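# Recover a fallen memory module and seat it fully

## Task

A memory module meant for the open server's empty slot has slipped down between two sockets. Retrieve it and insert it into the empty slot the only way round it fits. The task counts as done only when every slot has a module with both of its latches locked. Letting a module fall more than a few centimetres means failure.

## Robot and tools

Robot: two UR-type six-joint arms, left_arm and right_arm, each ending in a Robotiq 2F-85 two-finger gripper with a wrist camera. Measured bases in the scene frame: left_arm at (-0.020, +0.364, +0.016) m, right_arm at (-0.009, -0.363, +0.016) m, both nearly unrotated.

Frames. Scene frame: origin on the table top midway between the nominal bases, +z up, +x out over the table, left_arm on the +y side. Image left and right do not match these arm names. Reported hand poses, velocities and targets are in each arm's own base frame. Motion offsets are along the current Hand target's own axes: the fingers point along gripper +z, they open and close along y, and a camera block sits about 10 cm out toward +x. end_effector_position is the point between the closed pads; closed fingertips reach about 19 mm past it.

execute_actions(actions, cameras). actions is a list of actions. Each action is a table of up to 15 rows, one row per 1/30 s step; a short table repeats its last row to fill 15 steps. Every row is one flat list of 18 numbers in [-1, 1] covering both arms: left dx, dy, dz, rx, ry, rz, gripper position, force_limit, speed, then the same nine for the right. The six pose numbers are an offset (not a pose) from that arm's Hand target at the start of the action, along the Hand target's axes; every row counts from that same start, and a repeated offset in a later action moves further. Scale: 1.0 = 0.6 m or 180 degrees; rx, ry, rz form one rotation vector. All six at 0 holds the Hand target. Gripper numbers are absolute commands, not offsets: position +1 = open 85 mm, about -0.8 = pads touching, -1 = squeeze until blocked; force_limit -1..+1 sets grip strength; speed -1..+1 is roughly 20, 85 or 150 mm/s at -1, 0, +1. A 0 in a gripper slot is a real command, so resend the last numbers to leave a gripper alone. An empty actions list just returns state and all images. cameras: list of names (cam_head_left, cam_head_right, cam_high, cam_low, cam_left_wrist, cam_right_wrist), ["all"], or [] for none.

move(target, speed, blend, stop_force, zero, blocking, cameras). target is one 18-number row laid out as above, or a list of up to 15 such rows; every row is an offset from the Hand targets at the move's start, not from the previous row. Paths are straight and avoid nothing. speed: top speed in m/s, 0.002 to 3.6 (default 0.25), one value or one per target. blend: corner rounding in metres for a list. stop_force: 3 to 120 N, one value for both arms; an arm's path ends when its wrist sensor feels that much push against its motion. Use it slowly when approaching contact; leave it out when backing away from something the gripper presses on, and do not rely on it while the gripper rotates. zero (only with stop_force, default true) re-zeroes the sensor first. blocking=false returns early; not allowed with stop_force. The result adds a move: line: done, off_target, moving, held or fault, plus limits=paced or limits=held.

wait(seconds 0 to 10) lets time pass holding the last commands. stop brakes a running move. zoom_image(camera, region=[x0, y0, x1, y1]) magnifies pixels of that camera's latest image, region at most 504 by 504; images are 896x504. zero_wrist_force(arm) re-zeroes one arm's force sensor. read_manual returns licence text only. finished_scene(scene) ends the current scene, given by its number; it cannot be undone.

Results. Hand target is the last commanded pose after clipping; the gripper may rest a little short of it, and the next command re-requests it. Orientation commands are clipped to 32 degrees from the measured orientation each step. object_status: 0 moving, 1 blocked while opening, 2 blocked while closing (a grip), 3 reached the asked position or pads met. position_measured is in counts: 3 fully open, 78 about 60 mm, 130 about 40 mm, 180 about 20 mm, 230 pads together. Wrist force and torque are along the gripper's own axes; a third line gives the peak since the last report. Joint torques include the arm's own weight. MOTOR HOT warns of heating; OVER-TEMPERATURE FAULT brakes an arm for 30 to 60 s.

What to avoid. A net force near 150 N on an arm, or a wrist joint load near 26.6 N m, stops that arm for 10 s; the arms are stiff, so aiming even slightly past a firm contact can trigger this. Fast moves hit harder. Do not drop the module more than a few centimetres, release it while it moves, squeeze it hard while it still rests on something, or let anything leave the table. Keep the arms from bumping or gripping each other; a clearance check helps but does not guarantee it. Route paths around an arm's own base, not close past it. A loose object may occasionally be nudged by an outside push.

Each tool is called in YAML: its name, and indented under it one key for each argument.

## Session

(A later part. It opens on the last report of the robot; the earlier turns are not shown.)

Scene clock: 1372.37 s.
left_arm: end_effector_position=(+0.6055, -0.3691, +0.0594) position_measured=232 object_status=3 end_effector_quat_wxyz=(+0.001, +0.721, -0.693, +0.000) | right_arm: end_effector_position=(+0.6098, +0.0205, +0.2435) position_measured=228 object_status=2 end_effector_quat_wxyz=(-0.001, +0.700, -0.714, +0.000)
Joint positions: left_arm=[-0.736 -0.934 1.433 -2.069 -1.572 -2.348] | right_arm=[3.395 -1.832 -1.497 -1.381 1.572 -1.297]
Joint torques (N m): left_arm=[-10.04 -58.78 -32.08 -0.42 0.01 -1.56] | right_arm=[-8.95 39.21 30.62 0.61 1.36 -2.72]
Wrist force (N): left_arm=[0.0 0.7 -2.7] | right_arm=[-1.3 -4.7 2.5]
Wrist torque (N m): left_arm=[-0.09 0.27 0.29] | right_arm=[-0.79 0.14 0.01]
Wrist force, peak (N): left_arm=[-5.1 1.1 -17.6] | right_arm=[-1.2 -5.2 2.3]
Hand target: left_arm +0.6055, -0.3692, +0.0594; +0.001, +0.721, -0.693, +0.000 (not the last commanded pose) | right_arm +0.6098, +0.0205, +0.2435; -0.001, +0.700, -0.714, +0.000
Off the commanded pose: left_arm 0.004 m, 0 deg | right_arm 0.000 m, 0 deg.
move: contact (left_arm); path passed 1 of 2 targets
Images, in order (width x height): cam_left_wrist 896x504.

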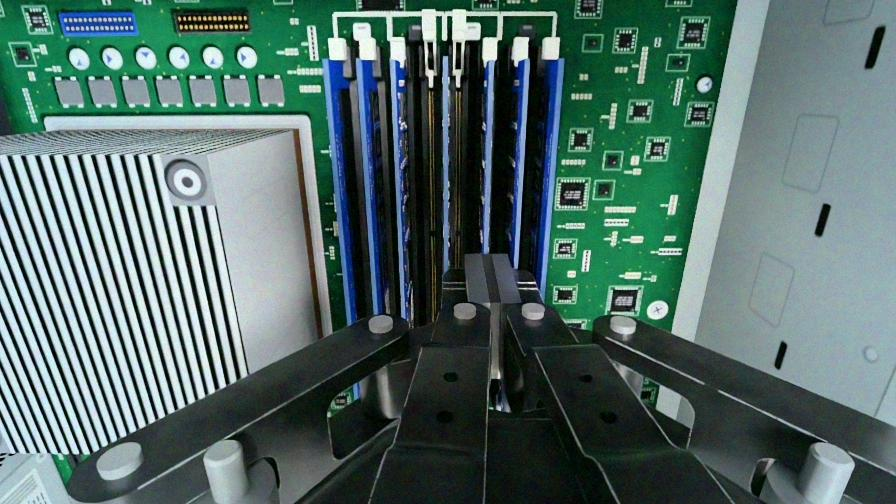

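move:
  target:
    - [0,0,-0.02,0,0,0,-1,-1,0, 0,0,0,0,0,0,-1,-0.5,-1]
    - [0,-0.0227,-0.02,0,0,0,-1,-1,0, 0,0,0,0,0,0,-1,-0.5,-1]
  speed: [0.05,0.05]

move:
  target: [0,0,0,0,0,0,-0.68,-1,0, 0,0,0,0,0,0,-1,-0.5,-1]
  speed: 0.05
  cameras: ["cam_left_wrist"]

zoom_image:
  camera: "cam_left_wrist"
  region: [430, 200, 550, 300]

Scene clock: 1381.30 s.
left_arm: end_effector_position=(+0.6191, -0.3686, +0.0714) position_measured=232 object_status=3 end_effector_quat_wxyz=(+0.001, +0.721, -0.693, +0.000) | right_arm: end_effector_position=(+0.6098, +0.0205, +0.2435) position_measured=228 object_status=2 end_effector_quat_wxyz=(-0.001, +0.700, -0.714, +0.000)
Joint positions: left_arm=[-0.723 -0.923 1.379 -2.026 -1.572 -2.334] | right_arm=[3.395 -1.832 -1.497 -1.381 1.572 -1.297]
Joint torques (N m): left_arm=[8.58 -38.67 -32.98 -0.91 -0.16 1.54] | right_arm=[-9.1 36.88 30.2 0.49 1.25 -2.71]
Wrist force (N): left_arm=[0.3 -0.3 1.7] | right_arm=[-1.2 -4.7 2.5]
Wrist torque (N m): left_arm=[-0.19 0.25 0.13] | right_arm=[-0.79 0.12 0.01]
Wrist force, peak (N): left_arm=[-0.1 0.4 -4.1] | right_arm=[-1.6 -5.0 2.3]
Hand target: left_arm +0.6192, -0.3686, +0.0714; +0.001, +0.721, -0.693, +0.000 | right_arm +0.6098, +0.0205, +0.2435; -0.001, +0.700, -0.714, +0.000
Off the commanded pose: left_arm 0.000 m, 0 deg | right_arm 0.000 m, 0 deg.
move: done

Scene clock: 1381.80 s.
left_arm: end_effector_position=(+0.6192, -0.3686, +0.0714) position_measured=214 object_status=0 end_effector_quat_wxyz=(+0.001, +0.721, -0.693, +0.000) | right_arm: end_effector_position=(+0.6098, +0.0205, +0.2435) position_measured=228 object_status=2 end_effector_quat_wxyz=(-0.001, +0.700, -0.714, +0.000)
Joint positions: left_arm=[-0.723 -0.922 1.379 -2.026 -1.572 -2.334] | right_arm=[3.395 -1.832 -1.497 -1.381 1.572 -1.297]
Joint torques (N m): left_arm=[8.19 -40.35 -34.02 -0.66 -0.78 1.46] | right_arm=[-9.27 36.32 30.54 0.6 1.28 -2.67]
Wrist force (N): left_arm=[0.4 -0.1 1.9] | right_arm=[-1.3 -4.7 2.3]
Wrist torque (N m): left_arm=[-0.15 0.25 0.12] | right_arm=[-0.80 0.14 0.02]
Wrist force, peak (N): left_arm=[0.3 0.0 2.0] | right_arm=[-1.4 -5.0 2.3]
Hand target: left_arm +0.6192, -0.3686, +0.0714; +0.001, +0.721, -0.693, +0.000 | right_arm +0.6098, +0.0205, +0.2435; -0.001, +0.700, -0.714, +0.000
Off the commanded pose: left_arm 0.000 m, 0 deg | right_arm 0.000 m, 0 deg.
move: done
Images, in order (width x height): cam_left_wrist 896x504.

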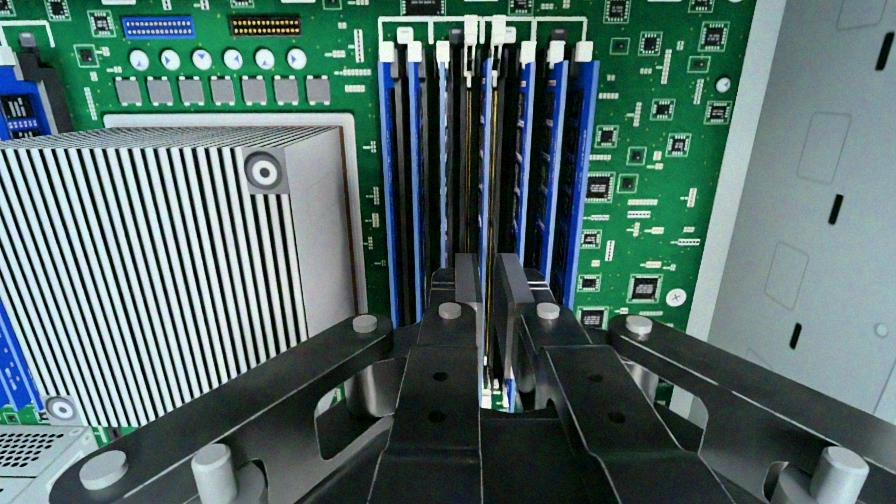

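Scaled by 4.200 from the camera's 896x504 image, which has a finer 1280x720 frame.

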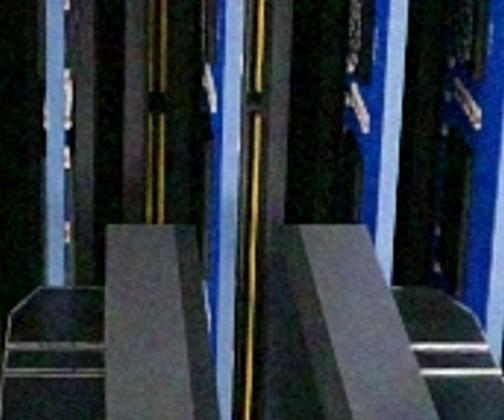

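move:
  target: [0,0.0008,0.03,0,0,0,-0.68,-1,0, 0,0,0,0,0,0,-1,-0.5,-1]
  speed: 0.015
  stop_force: 6
  cameras: ["cam_left_wrist"]

zoom_image:
  camera: "cam_left_wrist"
  region: [430, 200, 550, 300]

Scene clock: 1391.07 s.
left_arm: end_effector_position=(+0.6187, -0.3686, +0.0534) position_measured=214 object_status=3 end_effector_quat_wxyz=(+0.001, +0.721, -0.693, +0.000) | right_arm: end_effector_position=(+0.6098, +0.0205, +0.2435) position_measured=228 object_status=2 end_effector_quat_wxyz=(-0.001, +0.700, -0.714, +0.000)
Joint positions: left_arm=[-0.723 -0.904 1.398 -2.064 -1.572 -2.335] | right_arm=[3.395 -1.832 -1.497 -1.381 1.572 -1.297]
Joint torques (N m): left_arm=[-10.94 -39.43 -10.19 -5.49 -0.7 -1.62] | right_arm=[-8.72 34.1 30.29 0.56 1.2 -2.53]
Wrist force (N): left_arm=[0.6 0.0 2.0] | right_arm=[-1.2 -4.8 2.2]
Wrist torque (N m): left_arm=[-0.14 0.22 0.18] | right_arm=[-0.81 0.14 0.01]
Wrist force, peak (N): left_arm=[0.5 0.1 2.3] | right_arm=[-1.1 -5.1 2.5]
Hand target: left_arm +0.6187, -0.3686, +0.0534; +0.001, +0.721, -0.693, +0.000 | right_arm +0.6098, +0.0205, +0.2435; -0.001, +0.700, -0.714, +0.000
Off the commanded pose: left_arm 0.000 m, 0 deg | right_arm 0.000 m, 0 deg.
move: done
Images, in order (width x height): cam_left_wrist 896x504.

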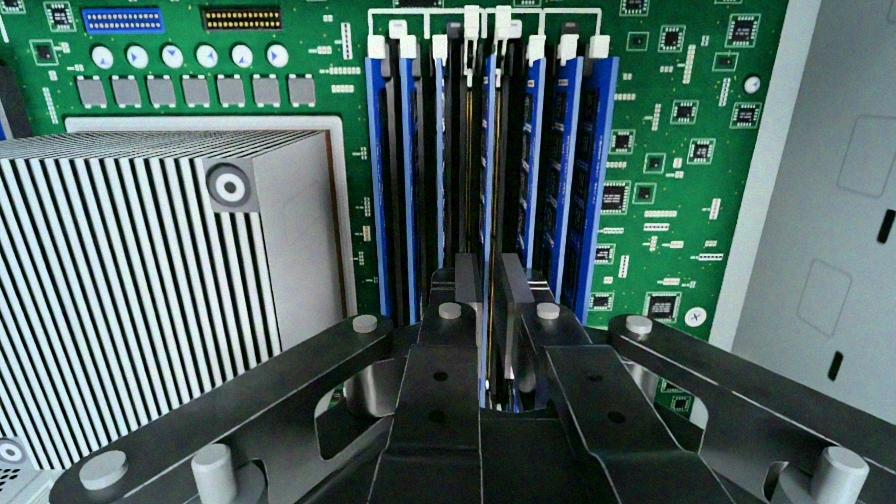

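Scaled by 4.200 from the camera's 896x504 image, which has a finer 1280x720 frame.

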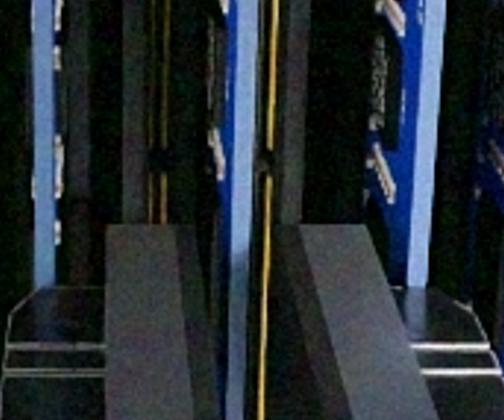

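execute_actions:
  actions:
    - [[0,0,0,0,0,0,-1,-0.5,-1, 0,0,0,0,0,0,-1,-0.5,-1]]
    - [[0,0,0,0,0,0,-1,-0.5,-1, 0,0,0,0,0,0,-1,-0.5,-1]]

move:
  target: [0,0,-0.0133,0,0,0,-1,-0.5,-1, 0,0,0,0,0,0,-1,-0.5,-1]
  speed: 0.02
  stop_force: 25
  cameras: ["cam_left_wrist"]

zoom_image:
  camera: "cam_left_wrist"
  region: [400, 30, 540, 150]

zoom_image:
  camera: "cam_left_wrist"
  region: [430, 180, 550, 280]

Scene clock: 1403.33 s.
left_arm: end_effector_position=(+0.6187, -0.3686, +0.0534) position_measured=229 object_status=2 end_effector_quat_wxyz=(+0.001, +0.721, -0.693, +0.000) | right_arm: end_effector_position=(+0.6098, +0.0205, +0.2435) position_measured=228 object_status=2 end_effector_quat_wxyz=(-0.001, +0.700, -0.714, +0.000)
Joint positions: left_arm=[-0.723 -0.904 1.398 -2.064 -1.572 -2.335] | right_arm=[3.395 -1.832 -1.497 -1.381 1.572 -1.297]
Joint torques (N m): left_arm=[-10.29 -40.14 -10.74 -4.98 0.17 -1.55] | right_arm=[-8.94 32.52 30.31 0.51 1.13 -2.49]
Wrist force (N): left_arm=[-0.3 0.0 -1.3] | right_arm=[-1.4 -5.0 2.4]
Wrist torque (N m): left_arm=[-0.13 0.24 0.17] | right_arm=[-0.84 0.15 0.02]
Wrist force, peak (N): left_arm=[0.6 -0.2 2.2] | right_arm=[-1.5 -4.9 2.7]
Hand target: left_arm +0.6187, -0.3686, +0.0534; +0.001, +0.721, -0.693, +0.000 | right_arm +0.6098, +0.0205, +0.2435; -0.001, +0.700, -0.714, +0.000
Off the commanded pose: left_arm 0.000 m, 0 deg | right_arm 0.000 m, 0 deg.

Scene clock: 1404.80 s.
left_arm: end_effector_position=(+0.6187, -0.3686, +0.0614) position_measured=229 object_status=2 end_effector_quat_wxyz=(+0.001, +0.721, -0.693, +0.000) | right_arm: end_effector_position=(+0.6098, +0.0205, +0.2435) position_measured=228 object_status=2 end_effector_quat_wxyz=(-0.001, +0.700, -0.714, +0.000)
Joint positions: left_arm=[-0.723 -0.913 1.39 -2.047 -1.572 -2.335] | right_arm=[3.395 -1.832 -1.497 -1.381 1.572 -1.297]
Joint torques (N m): left_arm=[-4.76 -63.23 -33.43 -0.73 0.39 -0.61] | right_arm=[-9.15 31.56 29.95 0.56 1.23 -2.54]
Wrist force (N): left_arm=[0.6 0.1 1.8] | right_arm=[-1.2 -4.7 2.2]
Wrist torque (N m): left_arm=[-0.13 0.21 0.18] | right_arm=[-0.78 0.13 0.01]
Wrist force, peak (N): left_arm=[0.9 -0.1 2.1] | right_arm=[-1.5 -5.1 2.6]
Hand target: left_arm +0.6187, -0.3686, +0.0614; +0.001, +0.721, -0.693, +0.000 | right_arm +0.6098, +0.0205, +0.2435; -0.001, +0.700, -0.714, +0.000
Off the commanded pose: left_arm 0.000 m, 0 deg | right_arm 0.000 m, 0 deg.
move: done
Images, in order (width x height): cam_left_wrist 896x504.

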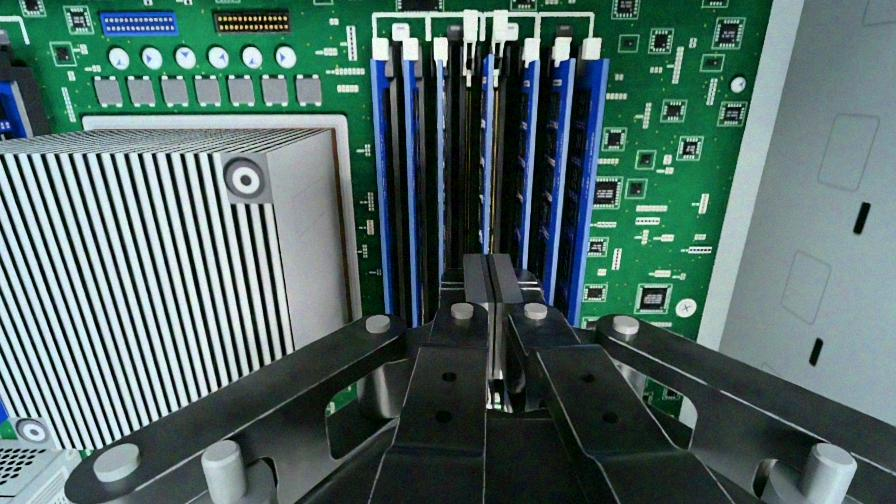

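Scaled by 3.600 from the camera's 896x504 image, which has a finer 1280x720 frame.

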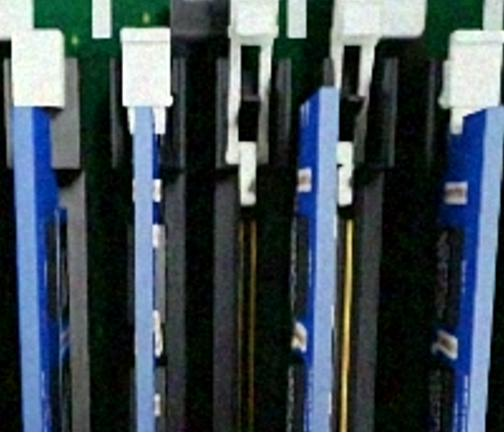

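Scaled by 4.200 from the camera's 896x504 image, which has a finer 1280x720 frame.

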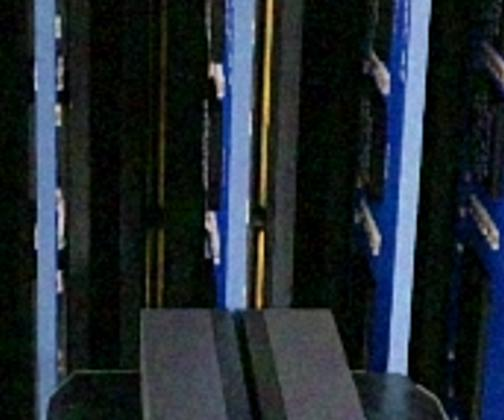

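move:
  target:
    - [0,0,-0.05,0,0,0,-1,-0.5,-1, 0,0,0,0,0,0,-1,-0.5,-1]
    - [0,0,-0.16,0,0,0,-1,-0.5,-1, 0,0,0,0,0,0,-1,-0.5,-1]
  speed: [0.04,0.12]
  blend: [0.01,0]
  cameras: ["cam_left_wrist","cam_right_wrist"]

zoom_image:
  camera: "cam_left_wrist"
  region: [440, 60, 530, 270]

zoom_image:
  camera: "cam_right_wrist"
  region: [440, 60, 530, 270]

Scene clock: 1427.83 s.
left_arm: end_effector_position=(+0.6188, -0.3686, +0.1572) position_measured=229 object_status=2 end_effector_quat_wxyz=(+0.001, +0.721, -0.693, +0.000) | right_arm: end_effector_position=(+0.6098, +0.0205, +0.2435) position_measured=228 object_status=2 end_effector_quat_wxyz=(-0.001, +0.700, -0.714, +0.000)
Joint positions: left_arm=[-0.723 -0.997 1.269 -1.842 -1.572 -2.334] | right_arm=[3.395 -1.832 -1.497 -1.381 1.572 -1.297]
Joint torques (N m): left_arm=[6.57 -60.64 -36.69 -0.83 -0.95 1.11] | right_arm=[-8.28 31.95 29.46 0.49 1.19 -2.44]
Wrist force (N): left_arm=[0.6 0.1 1.8] | right_arm=[-1.2 -5.0 2.1]
Wrist torque (N m): left_arm=[-0.13 0.21 0.19] | right_arm=[-0.83 0.13 0.02]
Wrist force, peak (N): left_arm=[0.4 0.1 2.6] | right_arm=[-1.3 -5.1 2.4]
Hand target: left_arm +0.6188, -0.3686, +0.1574; +0.001, +0.721, -0.693, +0.000 | right_arm +0.6098, +0.0205, +0.2435; -0.001, +0.700, -0.714, +0.000
Off the commanded pose: left_arm 0.000 m, 0 deg | right_arm 0.000 m, 0 deg.
move: done
Images, in order (width x height): cam_left_wrist 896x504, cam_right_wrist 896x504.

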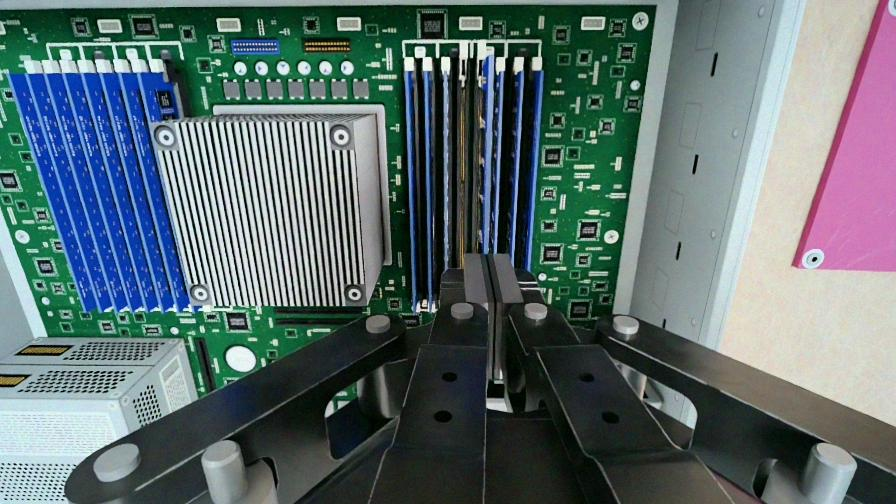

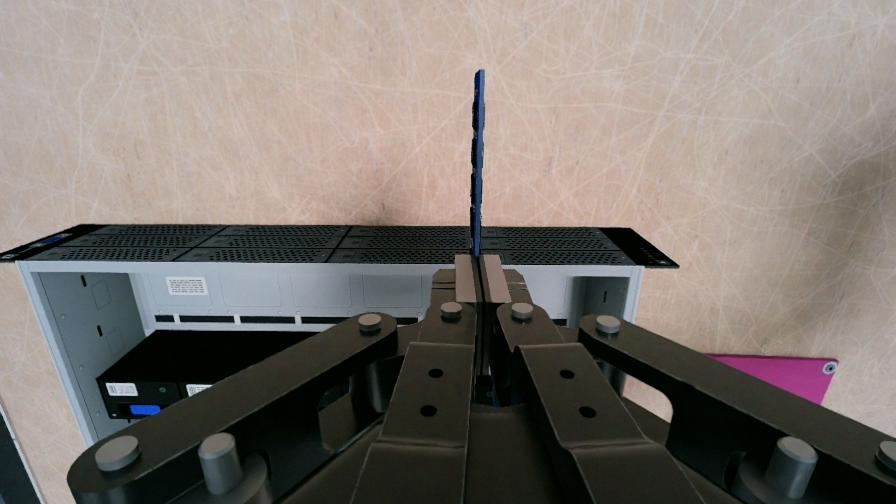

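Scaled by 2.400 from the camera's 896x504 image, which has a finer 1280x720 frame.

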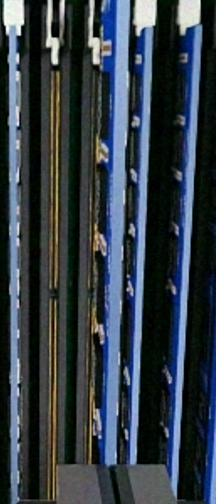

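Scaled by 2.400 from the camera's 896x504 image, which has a finer 1280x720 frame.

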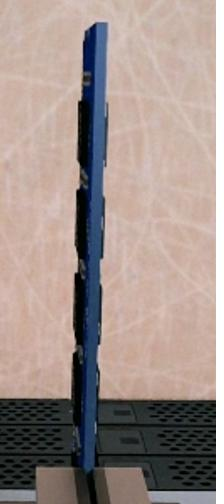

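move:
  target: [0,0,-0.1,0,0,0.5,-1,-0.5,-1, -0.1923,0.0322,-0.0442,0,-0.2778,0,-1,-0.5,-1]
  speed: 0.25
  cameras: ["cam_left_wrist","cam_right_wrist"]

zoom_image:
  camera: "cam_right_wrist"
  region: [340, 160, 560, 340]

Scene clock: 1501.47 s.
left_arm: end_effector_position=(+0.6189, -0.3686, +0.2175) position_measured=229 object_status=2 end_effector_quat_wxyz=(-0.001, -0.020, +1.000, +0.000) | right_arm: end_effector_position=(+0.5928, +0.1362, +0.2702) position_measured=228 object_status=2 end_effector_quat_wxyz=(-0.303, +0.634, -0.647, -0.295)
Joint positions: left_arm=[-0.723 -1.028 1.16 -1.703 -1.572 -0.764] | right_arm=[3.266 -1.85 -1.693 -0.996 2.432 -1.348]
Joint torques (N m): left_arm=[7.8 -37.75 -37.47 -0.42 -1.46 1.49] | right_arm=[-8.45 30.23 15.61 5.3 2.89 2.66]
Wrist force (N): left_arm=[0.4 0.2 1.8] | right_arm=[0.6 -5.0 2.6]
Wrist torque (N m): left_arm=[-0.11 0.25 0.13] | right_arm=[-0.84 -0.04 -0.07]
Wrist force, peak (N): left_arm=[0.8 0.1 2.4] | right_arm=[-0.2 -5.1 2.6]
Hand target: left_arm +0.6189, -0.3686, +0.2174; -0.001, -0.020, +1.000, +0.000 | right_arm +0.5928, +0.1363, +0.2702; -0.303, +0.634, -0.647, -0.295
Off the commanded pose: left_arm 0.000 m, 0 deg | right_arm 0.000 m, 0 deg.
move: done
Images, in order (width x height): cam_left_wrist 896x504, cam_right_wrist 896x504.

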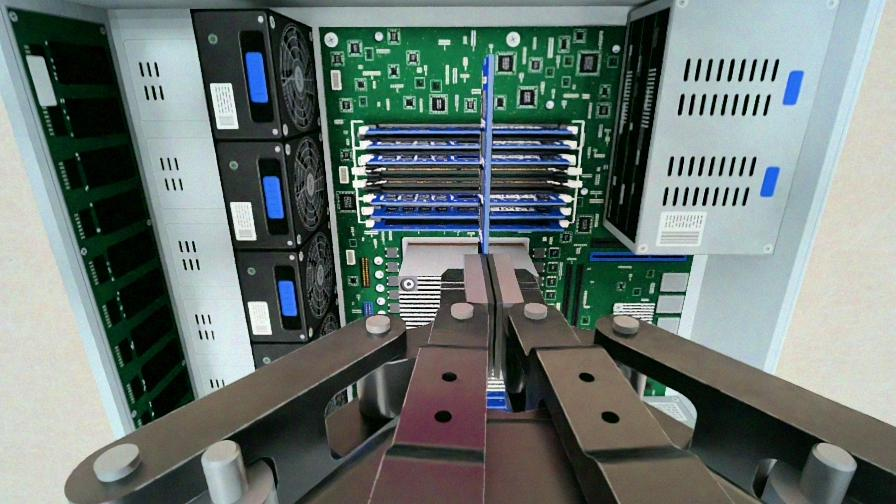

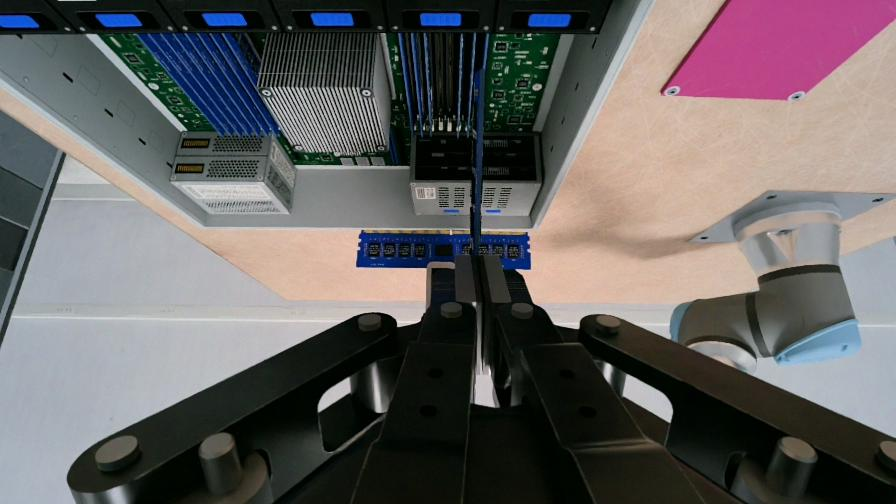

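Scaled by 2.291 from the camera's 896x504 image, which has a finer 1280x720 frame.

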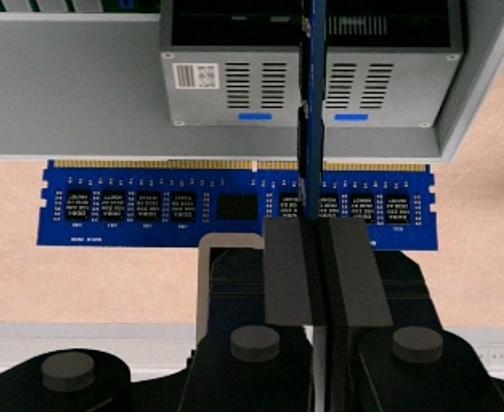

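zoom_image:
  camera: "cam_left_wrist"
  region: [350, 140, 590, 220]

zoom_image:
  camera: "cam_left_wrist"
  region: [420, 150, 520, 210]

Scaled by 2.100 from the camera's 896x504 image, which has a finer 1280x720 frame.

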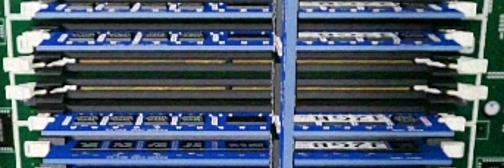

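Scaled by 5.040 from the camera's 896x504 image, which has a finer 1280x720 frame.

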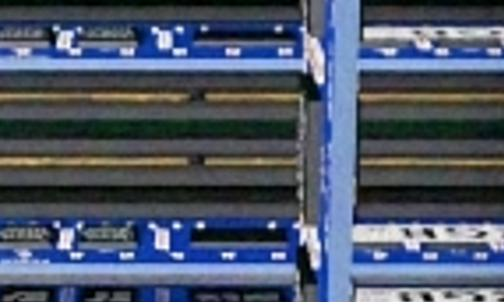

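move:
  target: [0,0,0,0,0,0,-1,-0.5,-1, 0.13,-0.02,-0.1,0,0.2778,0,-1,-0.5,-1]
  speed: 0.3

move:
  target:
    - [0.0060,0.0009,0,0,0,-0.5,-1,-0.5,-1, 0,0,0,0,0,0,-1,-0.5,-1]
    - [0.0060,0.0009,0.204,0,0,-0.5,-1,-0.5,-1, 0,0,0,0,0,0,-1,-0.5,-1]
  speed: [0.4,0.15]
  cameras: ["cam_left_wrist","cam_right_wrist","cam_high"]

zoom_image:
  camera: "cam_left_wrist"
  region: [430, 180, 550, 280]

zoom_image:
  camera: "cam_left_wrist"
  region: [400, 30, 540, 150]

Scene clock: 1542.43 s.
left_arm: end_effector_position=(+0.6189, -0.3686, +0.2174) position_measured=229 object_status=2 end_effector_quat_wxyz=(-0.001, -0.020, +1.000, +0.000) | right_arm: end_effector_position=(+0.6029, +0.0400, +0.2489) position_measured=228 object_status=2 end_effector_quat_wxyz=(-0.002, +0.700, -0.714, +0.000)
Joint positions: left_arm=[-0.723 -1.027 1.16 -1.702 -1.572 -0.764] | right_arm=[3.43 -1.815 -1.504 -1.39 1.572 -1.262]
Joint torques (N m): left_arm=[7.93 -38.07 -35.62 -0.62 -1.3 1.7] | right_arm=[8.13 29.84 31.08 0.85 -1.5 2.8]
Wrist force (N): left_arm=[0.3 -0.1 1.8] | right_arm=[-1.6 -4.8 2.5]
Wrist torque (N m): left_arm=[-0.16 0.27 0.13] | right_arm=[-0.81 0.18 -0.14]
Wrist force, peak (N): left_arm=[0.7 0.1 2.3] | right_arm=[0.4 -5.3 2.4]
Hand target: left_arm +0.6189, -0.3686, +0.2174; -0.001, -0.020, +1.000, +0.000 | right_arm +0.6029, +0.0400, +0.2489; -0.001, +0.700, -0.714, +0.000
Off the commanded pose: left_arm 0.000 m, 0 deg | right_arm 0.000 m, 0 deg.
move: done

Scene clock: 1546.43 s.
left_arm: end_effector_position=(+0.6151, -0.3682, +0.0952) position_measured=229 object_status=2 end_effector_quat_wxyz=(+0.001, +0.721, -0.693, +0.000) | right_arm: end_effector_position=(+0.6029, +0.0400, +0.2489) position_measured=228 object_status=2 end_effector_quat_wxyz=(-0.001, +0.700, -0.714, +0.000)
Joint positions: left_arm=[-0.726 -0.955 1.367 -1.982 -1.572 -2.338] | right_arm=[3.43 -1.815 -1.504 -1.39 1.571 -1.262]
Joint torques (N m): left_arm=[-5.59 -40.41 -12.87 -5.47 1.27 -0.69] | right_arm=[8.7 29.64 30.65 0.56 -1.65 2.8]
Wrist force (N): left_arm=[0.6 -0.2 2.0] | right_arm=[-1.4 -4.8 2.1]
Wrist torque (N m): left_arm=[-0.16 0.20 0.28] | right_arm=[-0.81 0.16 -0.14]
Wrist force, peak (N): left_arm=[0.5 0.0 3.2] | right_arm=[-1.3 -5.0 2.5]
Hand target: left_arm +0.6151, -0.3682, +0.0950; +0.001, +0.721, -0.693, +0.000 | right_arm +0.6029, +0.0400, +0.2489; -0.001, +0.700, -0.714, +0.000
Off the commanded pose: left_arm 0.000 m, 0 deg | right_arm 0.000 m, 0 deg.
move: done
Images, in order (width x height): cam_high 896x504, cam_left_wrist 896x504, cam_right_wrist 896x504.

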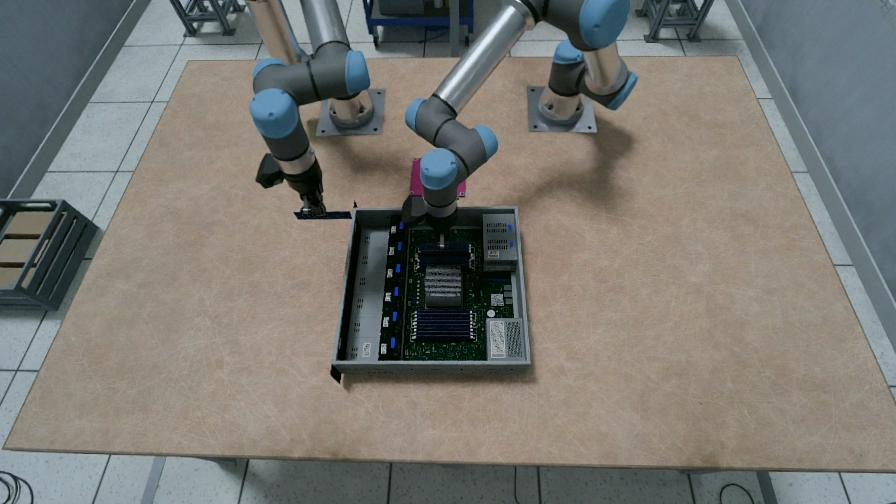

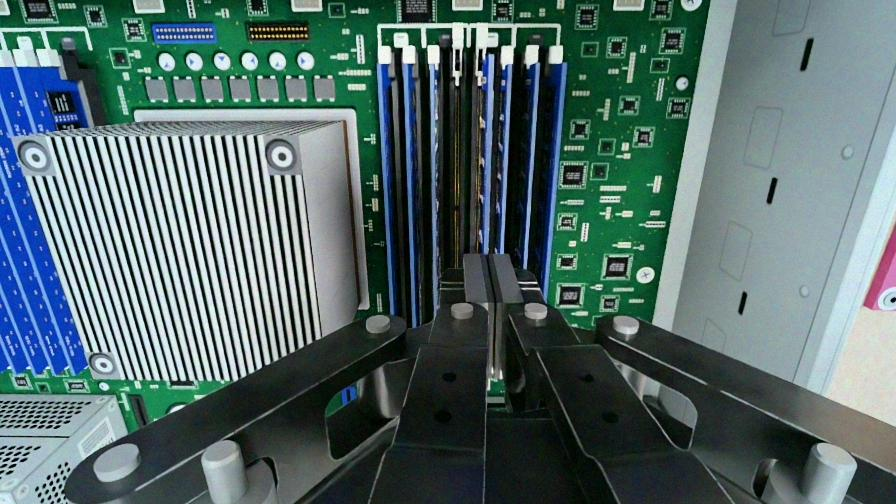

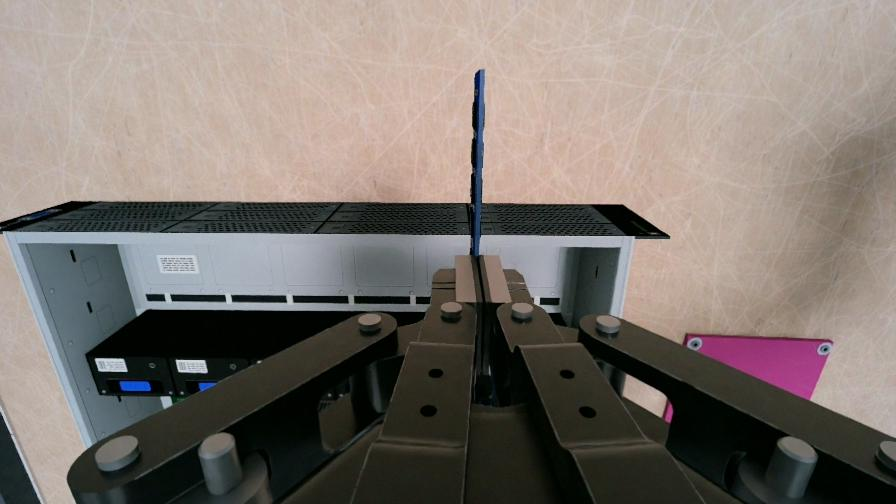

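Scaled by 4.200 from the camera's 896x504 image, which has a finer 1280x720 frame.

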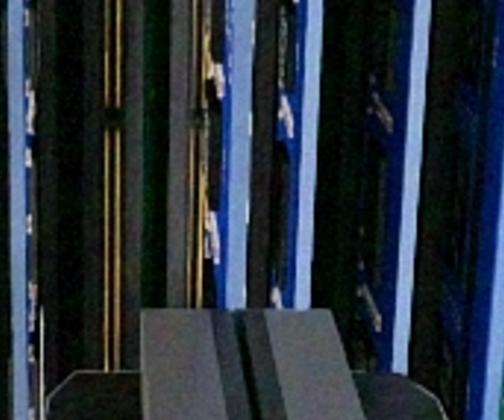

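Scaled by 3.600 from the camera's 896x504 image, which has a finer 1280x720 frame.

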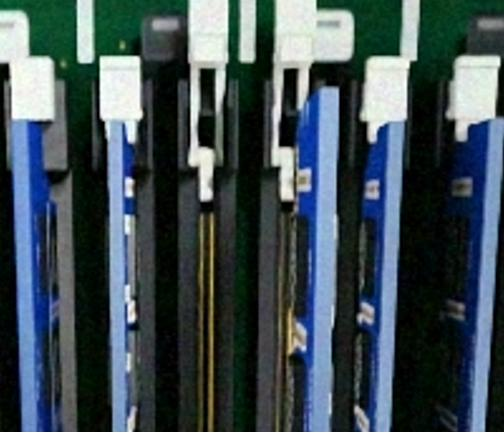

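move:
  target: [0,0,0.045,0,0,0,-1,-0.5,-1, 0,0,0,0,0,0,-1,-0.5,-1]
  speed: 0.03
  stop_force: 6
  cameras: ["cam_left_wrist"]

zoom_image:
  camera: "cam_left_wrist"
  region: [430, 180, 550, 280]

zoom_image:
  camera: "cam_left_wrist"
  region: [430, 10, 540, 110]

Scene clock: 1566.77 s.
left_arm: end_effector_position=(+0.6151, -0.3682, +0.0680) position_measured=229 object_status=2 end_effector_quat_wxyz=(+0.001, +0.721, -0.693, +0.000) | right_arm: end_effector_position=(+0.6029, +0.0400, +0.2489) position_measured=228 object_status=2 end_effector_quat_wxyz=(-0.001, +0.700, -0.714, +0.000)
Joint positions: left_arm=[-0.726 -0.927 1.396 -2.039 -1.572 -2.338] | right_arm=[3.43 -1.815 -1.504 -1.39 1.571 -1.262]
Joint torques (N m): left_arm=[-10.05 -39.68 -10.61 -5.36 0.95 -1.65] | right_arm=[8.55 29.79 30.86 0.72 -1.47 2.7]
Wrist force (N): left_arm=[0.5 0.3 2.0] | right_arm=[-1.3 -4.8 2.3]
Wrist torque (N m): left_arm=[-0.08 0.22 0.29] | right_arm=[-0.81 0.14 -0.13]
Wrist force, peak (N): left_arm=[0.5 0.0 2.4] | right_arm=[-1.4 -5.2 2.5]
Hand target: left_arm +0.6151, -0.3682, +0.0680; +0.001, +0.721, -0.693, +0.000 | right_arm +0.6029, +0.0400, +0.2489; -0.001, +0.700, -0.714, +0.000
Off the commanded pose: left_arm 0.000 m, 0 deg | right_arm 0.000 m, 0 deg.
move: done
Images, in order (width x height): cam_left_wrist 896x504.

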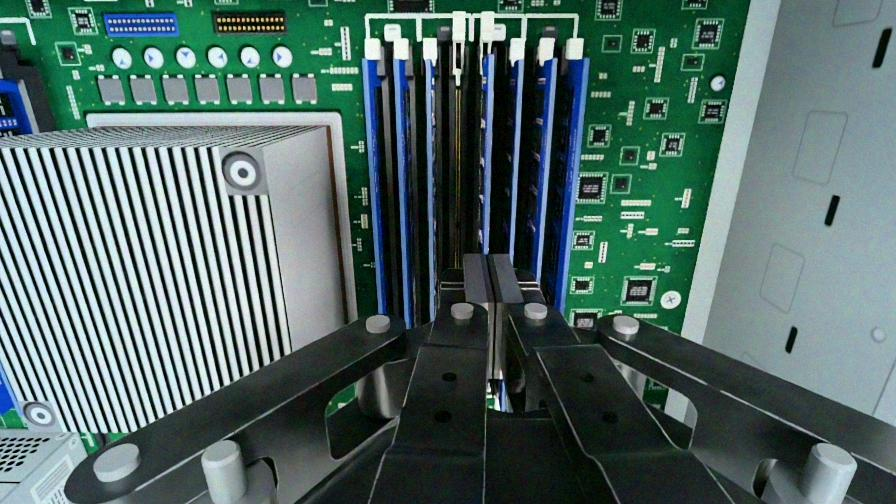

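Scaled by 4.200 from the camera's 896x504 image, which has a finer 1280x720 frame.

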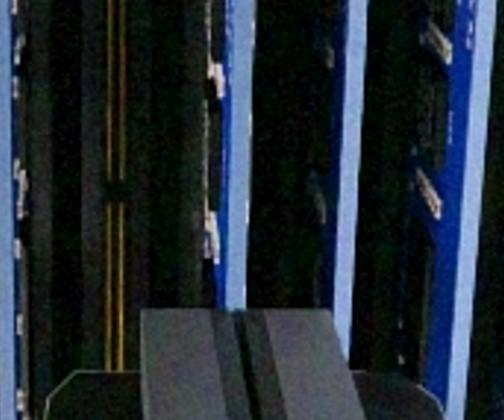

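Scaled by 4.582 from the camera's 896x504 image, which has a finer 1280x720 frame.

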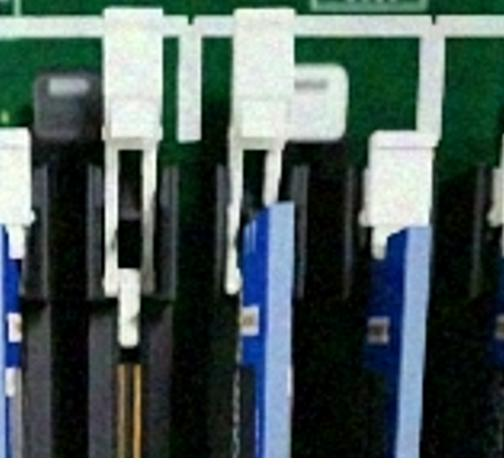

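move:
  target: [0,-0.0003,0.01,0,0,0,-1,-0.5,-1, 0,0,0,0,0,0,-1,-0.5,-1]
  speed: 0.01
  stop_force: 5
  cameras: ["cam_left_wrist"]

zoom_image:
  camera: "cam_left_wrist"
  region: [430, 10, 540, 110]

Scene clock: 1588.80 s.
left_arm: end_effector_position=(+0.6152, -0.3682, +0.0620) position_measured=229 object_status=2 end_effector_quat_wxyz=(+0.001, +0.721, -0.693, +0.000) | right_arm: end_effector_position=(+0.6029, +0.0400, +0.2489) position_measured=228 object_status=2 end_effector_quat_wxyz=(-0.001, +0.700, -0.714, +0.000)
Joint positions: left_arm=[-0.726 -0.92 1.401 -2.051 -1.572 -2.337] | right_arm=[3.43 -1.815 -1.504 -1.39 1.571 -1.262]
Joint torques (N m): left_arm=[8.69 -39.61 -10.7 -5.51 0.82 1.49] | right_arm=[8.94 29.4 30.71 0.68 -1.51 2.59]
Wrist force (N): left_arm=[0.7 0.4 1.7] | right_arm=[-1.4 -5.0 2.3]
Wrist torque (N m): left_arm=[-0.16 0.21 0.30] | right_arm=[-0.84 0.15 -0.13]
Wrist force, peak (N): left_arm=[0.4 0.3 2.2] | right_arm=[-1.3 -5.1 2.5]
Hand target: left_arm +0.6152, -0.3682, +0.0620; +0.001, +0.721, -0.693, +0.000 | right_arm +0.6029, +0.0400, +0.2489; -0.001, +0.700, -0.714, +0.000
Off the commanded pose: left_arm 0.000 m, 0 deg | right_arm 0.000 m, 0 deg.
move: done
Images, in order (width x height): cam_left_wrist 896x504.

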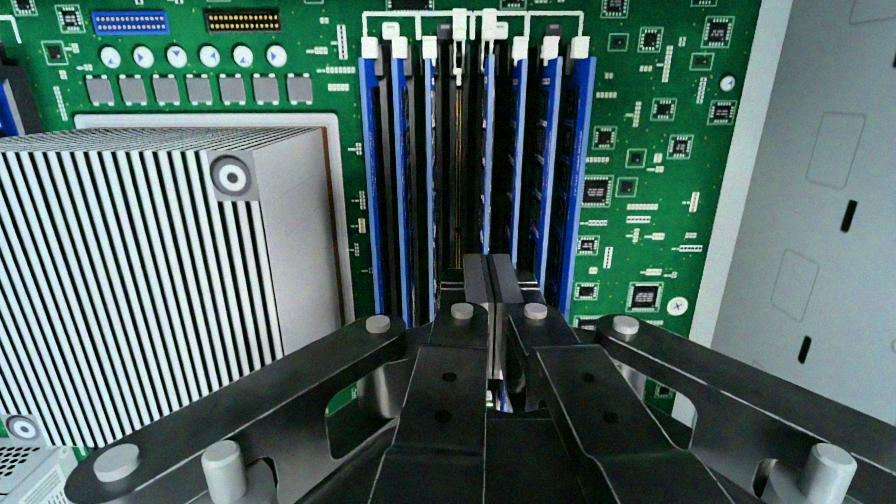

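Scaled by 4.582 from the camera's 896x504 image, which has a finer 1280x720 frame.

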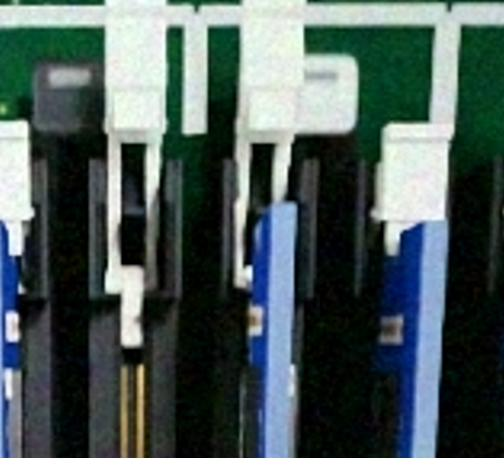

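move:
  target: [0,0,0.01,0,0,0,-1,-0.5,-1, 0,0,0,0,0,0,-1,-0.5,-1]
  speed: 0.01
  stop_force: 8
  cameras: ["cam_left_wrist"]

zoom_image:
  camera: "cam_left_wrist"
  region: [430, 10, 540, 110]

zoom_image:
  camera: "cam_left_wrist"
  region: [430, 180, 550, 280]

Scene clock: 1594.77 s.
left_arm: end_effector_position=(+0.6153, -0.3681, +0.0587) position_measured=229 object_status=2 end_effector_quat_wxyz=(+0.001, +0.721, -0.693, +0.000) | right_arm: end_effector_position=(+0.6029, +0.0400, +0.2489) position_measured=228 object_status=2 end_effector_quat_wxyz=(-0.001, +0.700, -0.714, +0.000)
Joint positions: left_arm=[-0.726 -0.916 1.405 -2.058 -1.572 -2.337] | right_arm=[3.43 -1.815 -1.504 -1.39 1.571 -1.262]
Joint torques (N m): left_arm=[-6.91 -64.54 -35.66 -2.65 -1.77 1.38] | right_arm=[8.43 30.3 30.62 0.74 -1.29 2.58]
Wrist force (N): left_arm=[-4.7 1.4 2.5] | right_arm=[-1.2 -4.8 2.3]
Wrist torque (N m): left_arm=[-0.12 0.39 0.29] | right_arm=[-0.81 0.13 -0.13]
Wrist force, peak (N): left_arm=[-12.2 1.6 -8.8] | right_arm=[-1.5 -5.1 2.5]
Hand target: left_arm +0.6153, -0.3682, +0.0587; +0.001, +0.721, -0.693, +0.000 (not the last commanded pose) | right_arm +0.6029, +0.0400, +0.2489; -0.001, +0.700, -0.714, +0.000
Off the commanded pose: left_arm 0.003 m, 0 deg | right_arm 0.000 m, 0 deg.
move: contact (left_arm)
Images, in order (width x height): cam_left_wrist 896x504.

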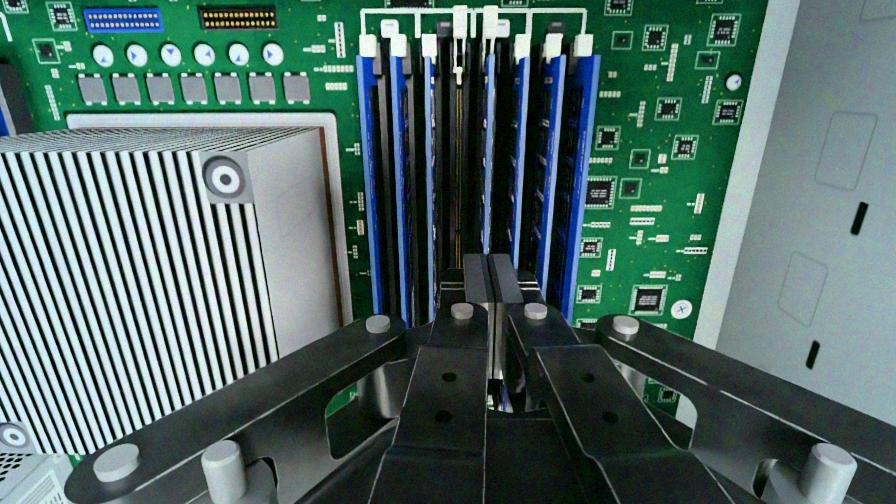

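Scaled by 4.582 from the camera's 896x504 image, which has a finer 1280x720 frame.

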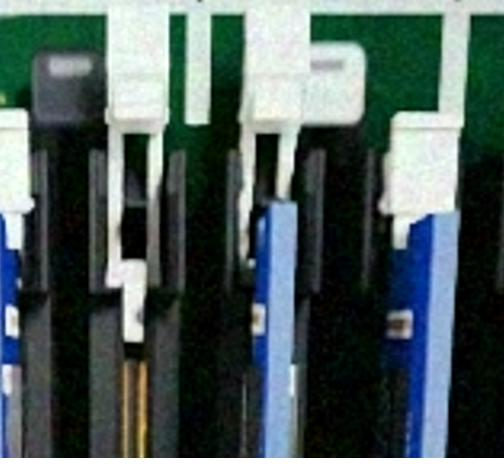

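Scaled by 4.200 from the camera's 896x504 image, which has a finer 1280x720 frame.

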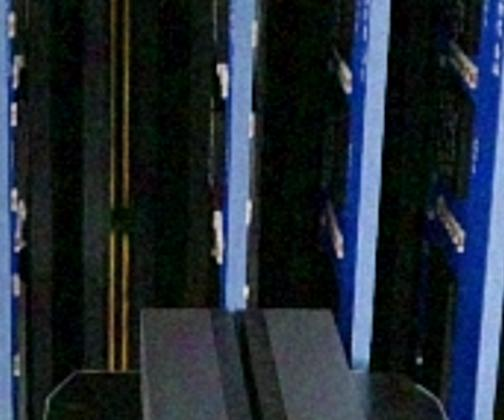

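move:
  target:
    - [-0.0007,0,0,0,0,0,-1,-0.5,-1, 0,0,0,0,0,0,-1,-0.5,-1]
    - [-0.0007,0,0.003,0,0,0,-1,-0.5,-1, 0,0,0,0,0,0,-1,-0.5,-1]
  speed: 0.01
  stop_force: 10
  cameras: ["cam_left_wrist"]

zoom_image:
  camera: "cam_left_wrist"
  region: [430, 10, 540, 110]

Scene clock: 1604.50 s.
left_arm: end_effector_position=(+0.6153, -0.3678, +0.0576) position_measured=229 object_status=2 end_effector_quat_wxyz=(+0.001, +0.721, -0.693, +0.000) | right_arm: end_effector_position=(+0.6029, +0.0400, +0.2489) position_measured=228 object_status=2 end_effector_quat_wxyz=(-0.001, +0.700, -0.714, +0.000)
Joint positions: left_arm=[-0.725 -0.916 1.407 -2.061 -1.572 -2.337] | right_arm=[3.43 -1.815 -1.504 -1.39 1.571 -1.262]
Joint torques (N m): left_arm=[-4.03 -55.04 -29.38 0.19 0.16 1.15] | right_arm=[8.29 29.93 30.63 0.81 -1.33 2.66]
Wrist force (N): left_arm=[2.7 3.1 -9.6] | right_arm=[-1.4 -4.8 2.4]
Wrist torque (N m): left_arm=[-0.15 0.23 0.23] | right_arm=[-0.81 0.16 -0.13]
Wrist force, peak (N): left_arm=[1.0 3.2 -14.3] | right_arm=[-1.5 -5.1 2.4]
Hand target: left_arm +0.6153, -0.3678, +0.0576; +0.001, +0.721, -0.693, +0.000 (not the last commanded pose) | right_arm +0.6029, +0.0400, +0.2489; -0.001, +0.700, -0.714, +0.000
Off the commanded pose: left_arm 0.001 m, 0 deg | right_arm 0.000 m, 0 deg.
move: contact (left_arm); path passed 1 of 2 targets
Images, in order (width x height): cam_left_wrist 896x504.

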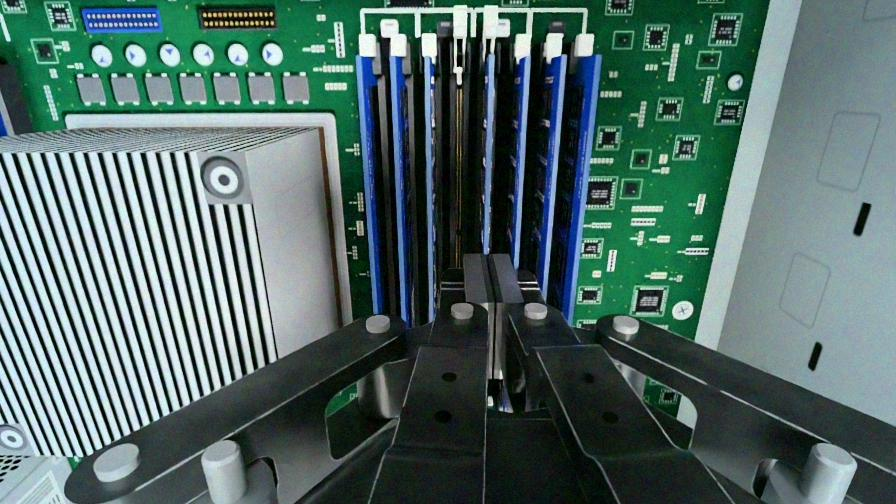

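Scaled by 4.582 from the camera's 896x504 image, which has a finer 1280x720 frame.

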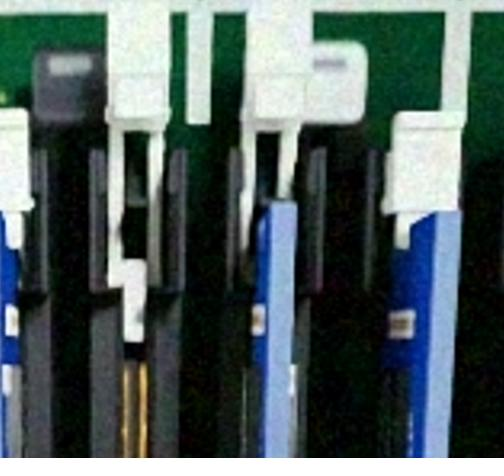

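execute_actions:
  actions:
    - [[0,0,-0.0008,0,0,0,-0.74,-0.5,-1, 0,0,0,0,0,0,-1,-0.5,-1]]
    - [[0,0,0,0,0,0,-0.74,-0.5,-1, 0,0,0,0,0,0,-1,-0.5,-1]]

move:
  target: [0,0,-0.02,0,0,0,-0.74,-0.5,-1, 0,0,0,0,0,0,-1,-0.5,-1]
  speed: 0.03
  cameras: ["cam_left_wrist"]

zoom_image:
  camera: "cam_left_wrist"
  region: [430, 10, 540, 110]

zoom_image:
  camera: "cam_left_wrist"
  region: [430, 180, 550, 280]

Scene clock: 1615.50 s.
left_arm: end_effector_position=(+0.6152, -0.3678, +0.0580) position_measured=222 object_status=3 end_effector_quat_wxyz=(+0.001, +0.721, -0.693, +0.000) | right_arm: end_effector_position=(+0.6029, +0.0400, +0.2489) position_measured=228 object_status=2 end_effector_quat_wxyz=(-0.001, +0.700, -0.714, +0.000)
Joint positions: left_arm=[-0.726 -0.916 1.406 -2.06 -1.572 -2.337] | right_arm=[3.43 -1.815 -1.504 -1.39 1.571 -1.262]
Joint torques (N m): left_arm=[-5.76 -63.05 -33.72 -0.66 1.01 0.43] | right_arm=[8.83 30.25 30.82 0.83 -1.28 2.59]
Wrist force (N): left_arm=[0.5 0.2 1.4] | right_arm=[-1.3 -4.8 2.3]
Wrist torque (N m): left_arm=[-0.09 0.21 0.21] | right_arm=[-0.80 0.15 -0.13]
Wrist force, peak (N): left_arm=[2.7 2.5 -10.2] | right_arm=[-1.4 -5.1 2.4]
Hand target: left_arm +0.6153, -0.3678, +0.0580; +0.001, +0.721, -0.693, +0.000 | right_arm +0.6029, +0.0400, +0.2489; -0.001, +0.700, -0.714, +0.000
Off the commanded pose: left_arm 0.000 m, 0 deg | right_arm 0.000 m, 0 deg.

Scene clock: 1616.37 s.
left_arm: end_effector_position=(+0.6153, -0.3678, +0.0699) position_measured=222 object_status=3 end_effector_quat_wxyz=(+0.001, +0.721, -0.693, +0.000) | right_arm: end_effector_position=(+0.6029, +0.0400, +0.2489) position_measured=228 object_status=2 end_effector_quat_wxyz=(-0.001, +0.700, -0.714, +0.000)
Joint positions: left_arm=[-0.726 -0.929 1.395 -2.036 -1.572 -2.337] | right_arm=[3.43 -1.815 -1.504 -1.39 1.571 -1.262]
Joint torques (N m): left_arm=[-1.22 -61.93 -34.51 -0.58 1.13 1.04] | right_arm=[8.14 30.33 30.59 0.7 -1.25 2.64]
Wrist force (N): left_arm=[0.3 0.2 1.9] | right_arm=[-1.4 -4.7 2.4]
Wrist torque (N m): left_arm=[-0.11 0.26 0.22] | right_arm=[-0.79 0.16 -0.13]
Wrist force, peak (N): left_arm=[1.0 0.0 1.7] | right_arm=[-1.5 -5.0 2.4]
Hand target: left_arm +0.6153, -0.3678, +0.0700; +0.001, +0.721, -0.693, +0.000 | right_arm +0.6029, +0.0400, +0.2489; -0.001, +0.700, -0.714, +0.000
Off the commanded pose: left_arm 0.000 m, 0 deg | right_arm 0.000 m, 0 deg.
move: done
Images, in order (width x height): cam_left_wrist 896x504.

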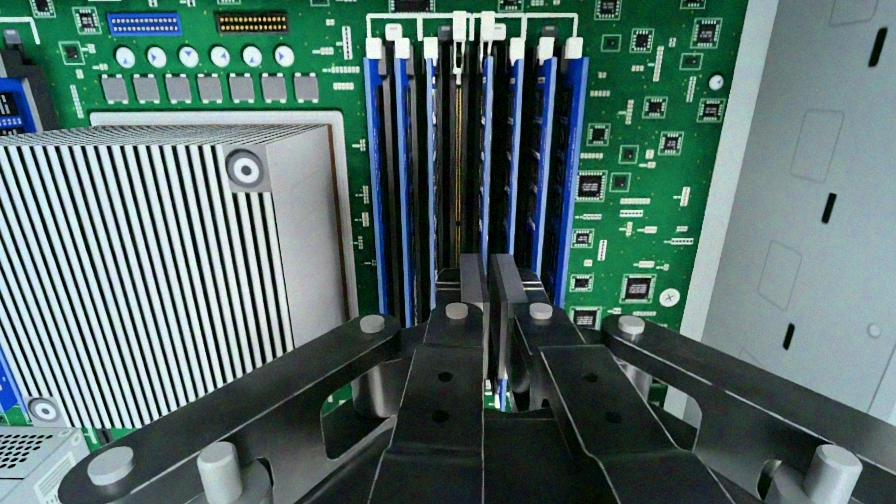

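Scaled by 4.582 from the camera's 896x504 image, which has a finer 1280x720 frame.

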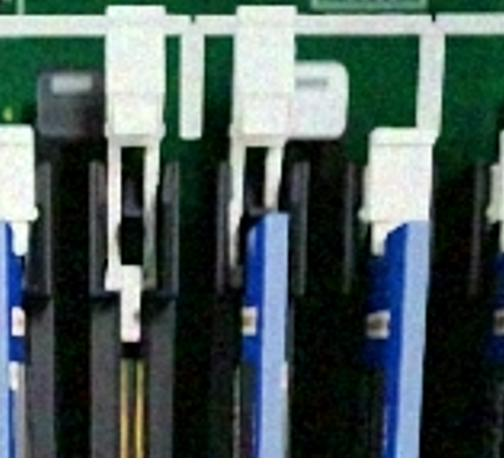

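Scaled by 4.200 from the camera's 896x504 image, which has a finer 1280x720 frame.

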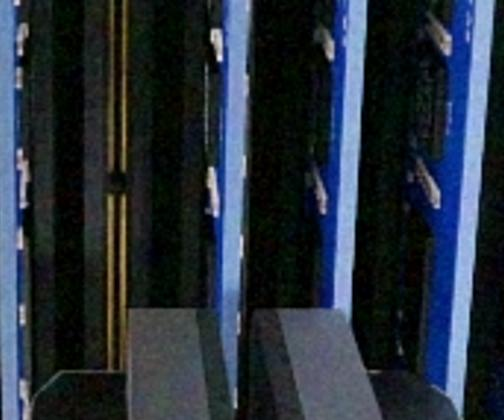

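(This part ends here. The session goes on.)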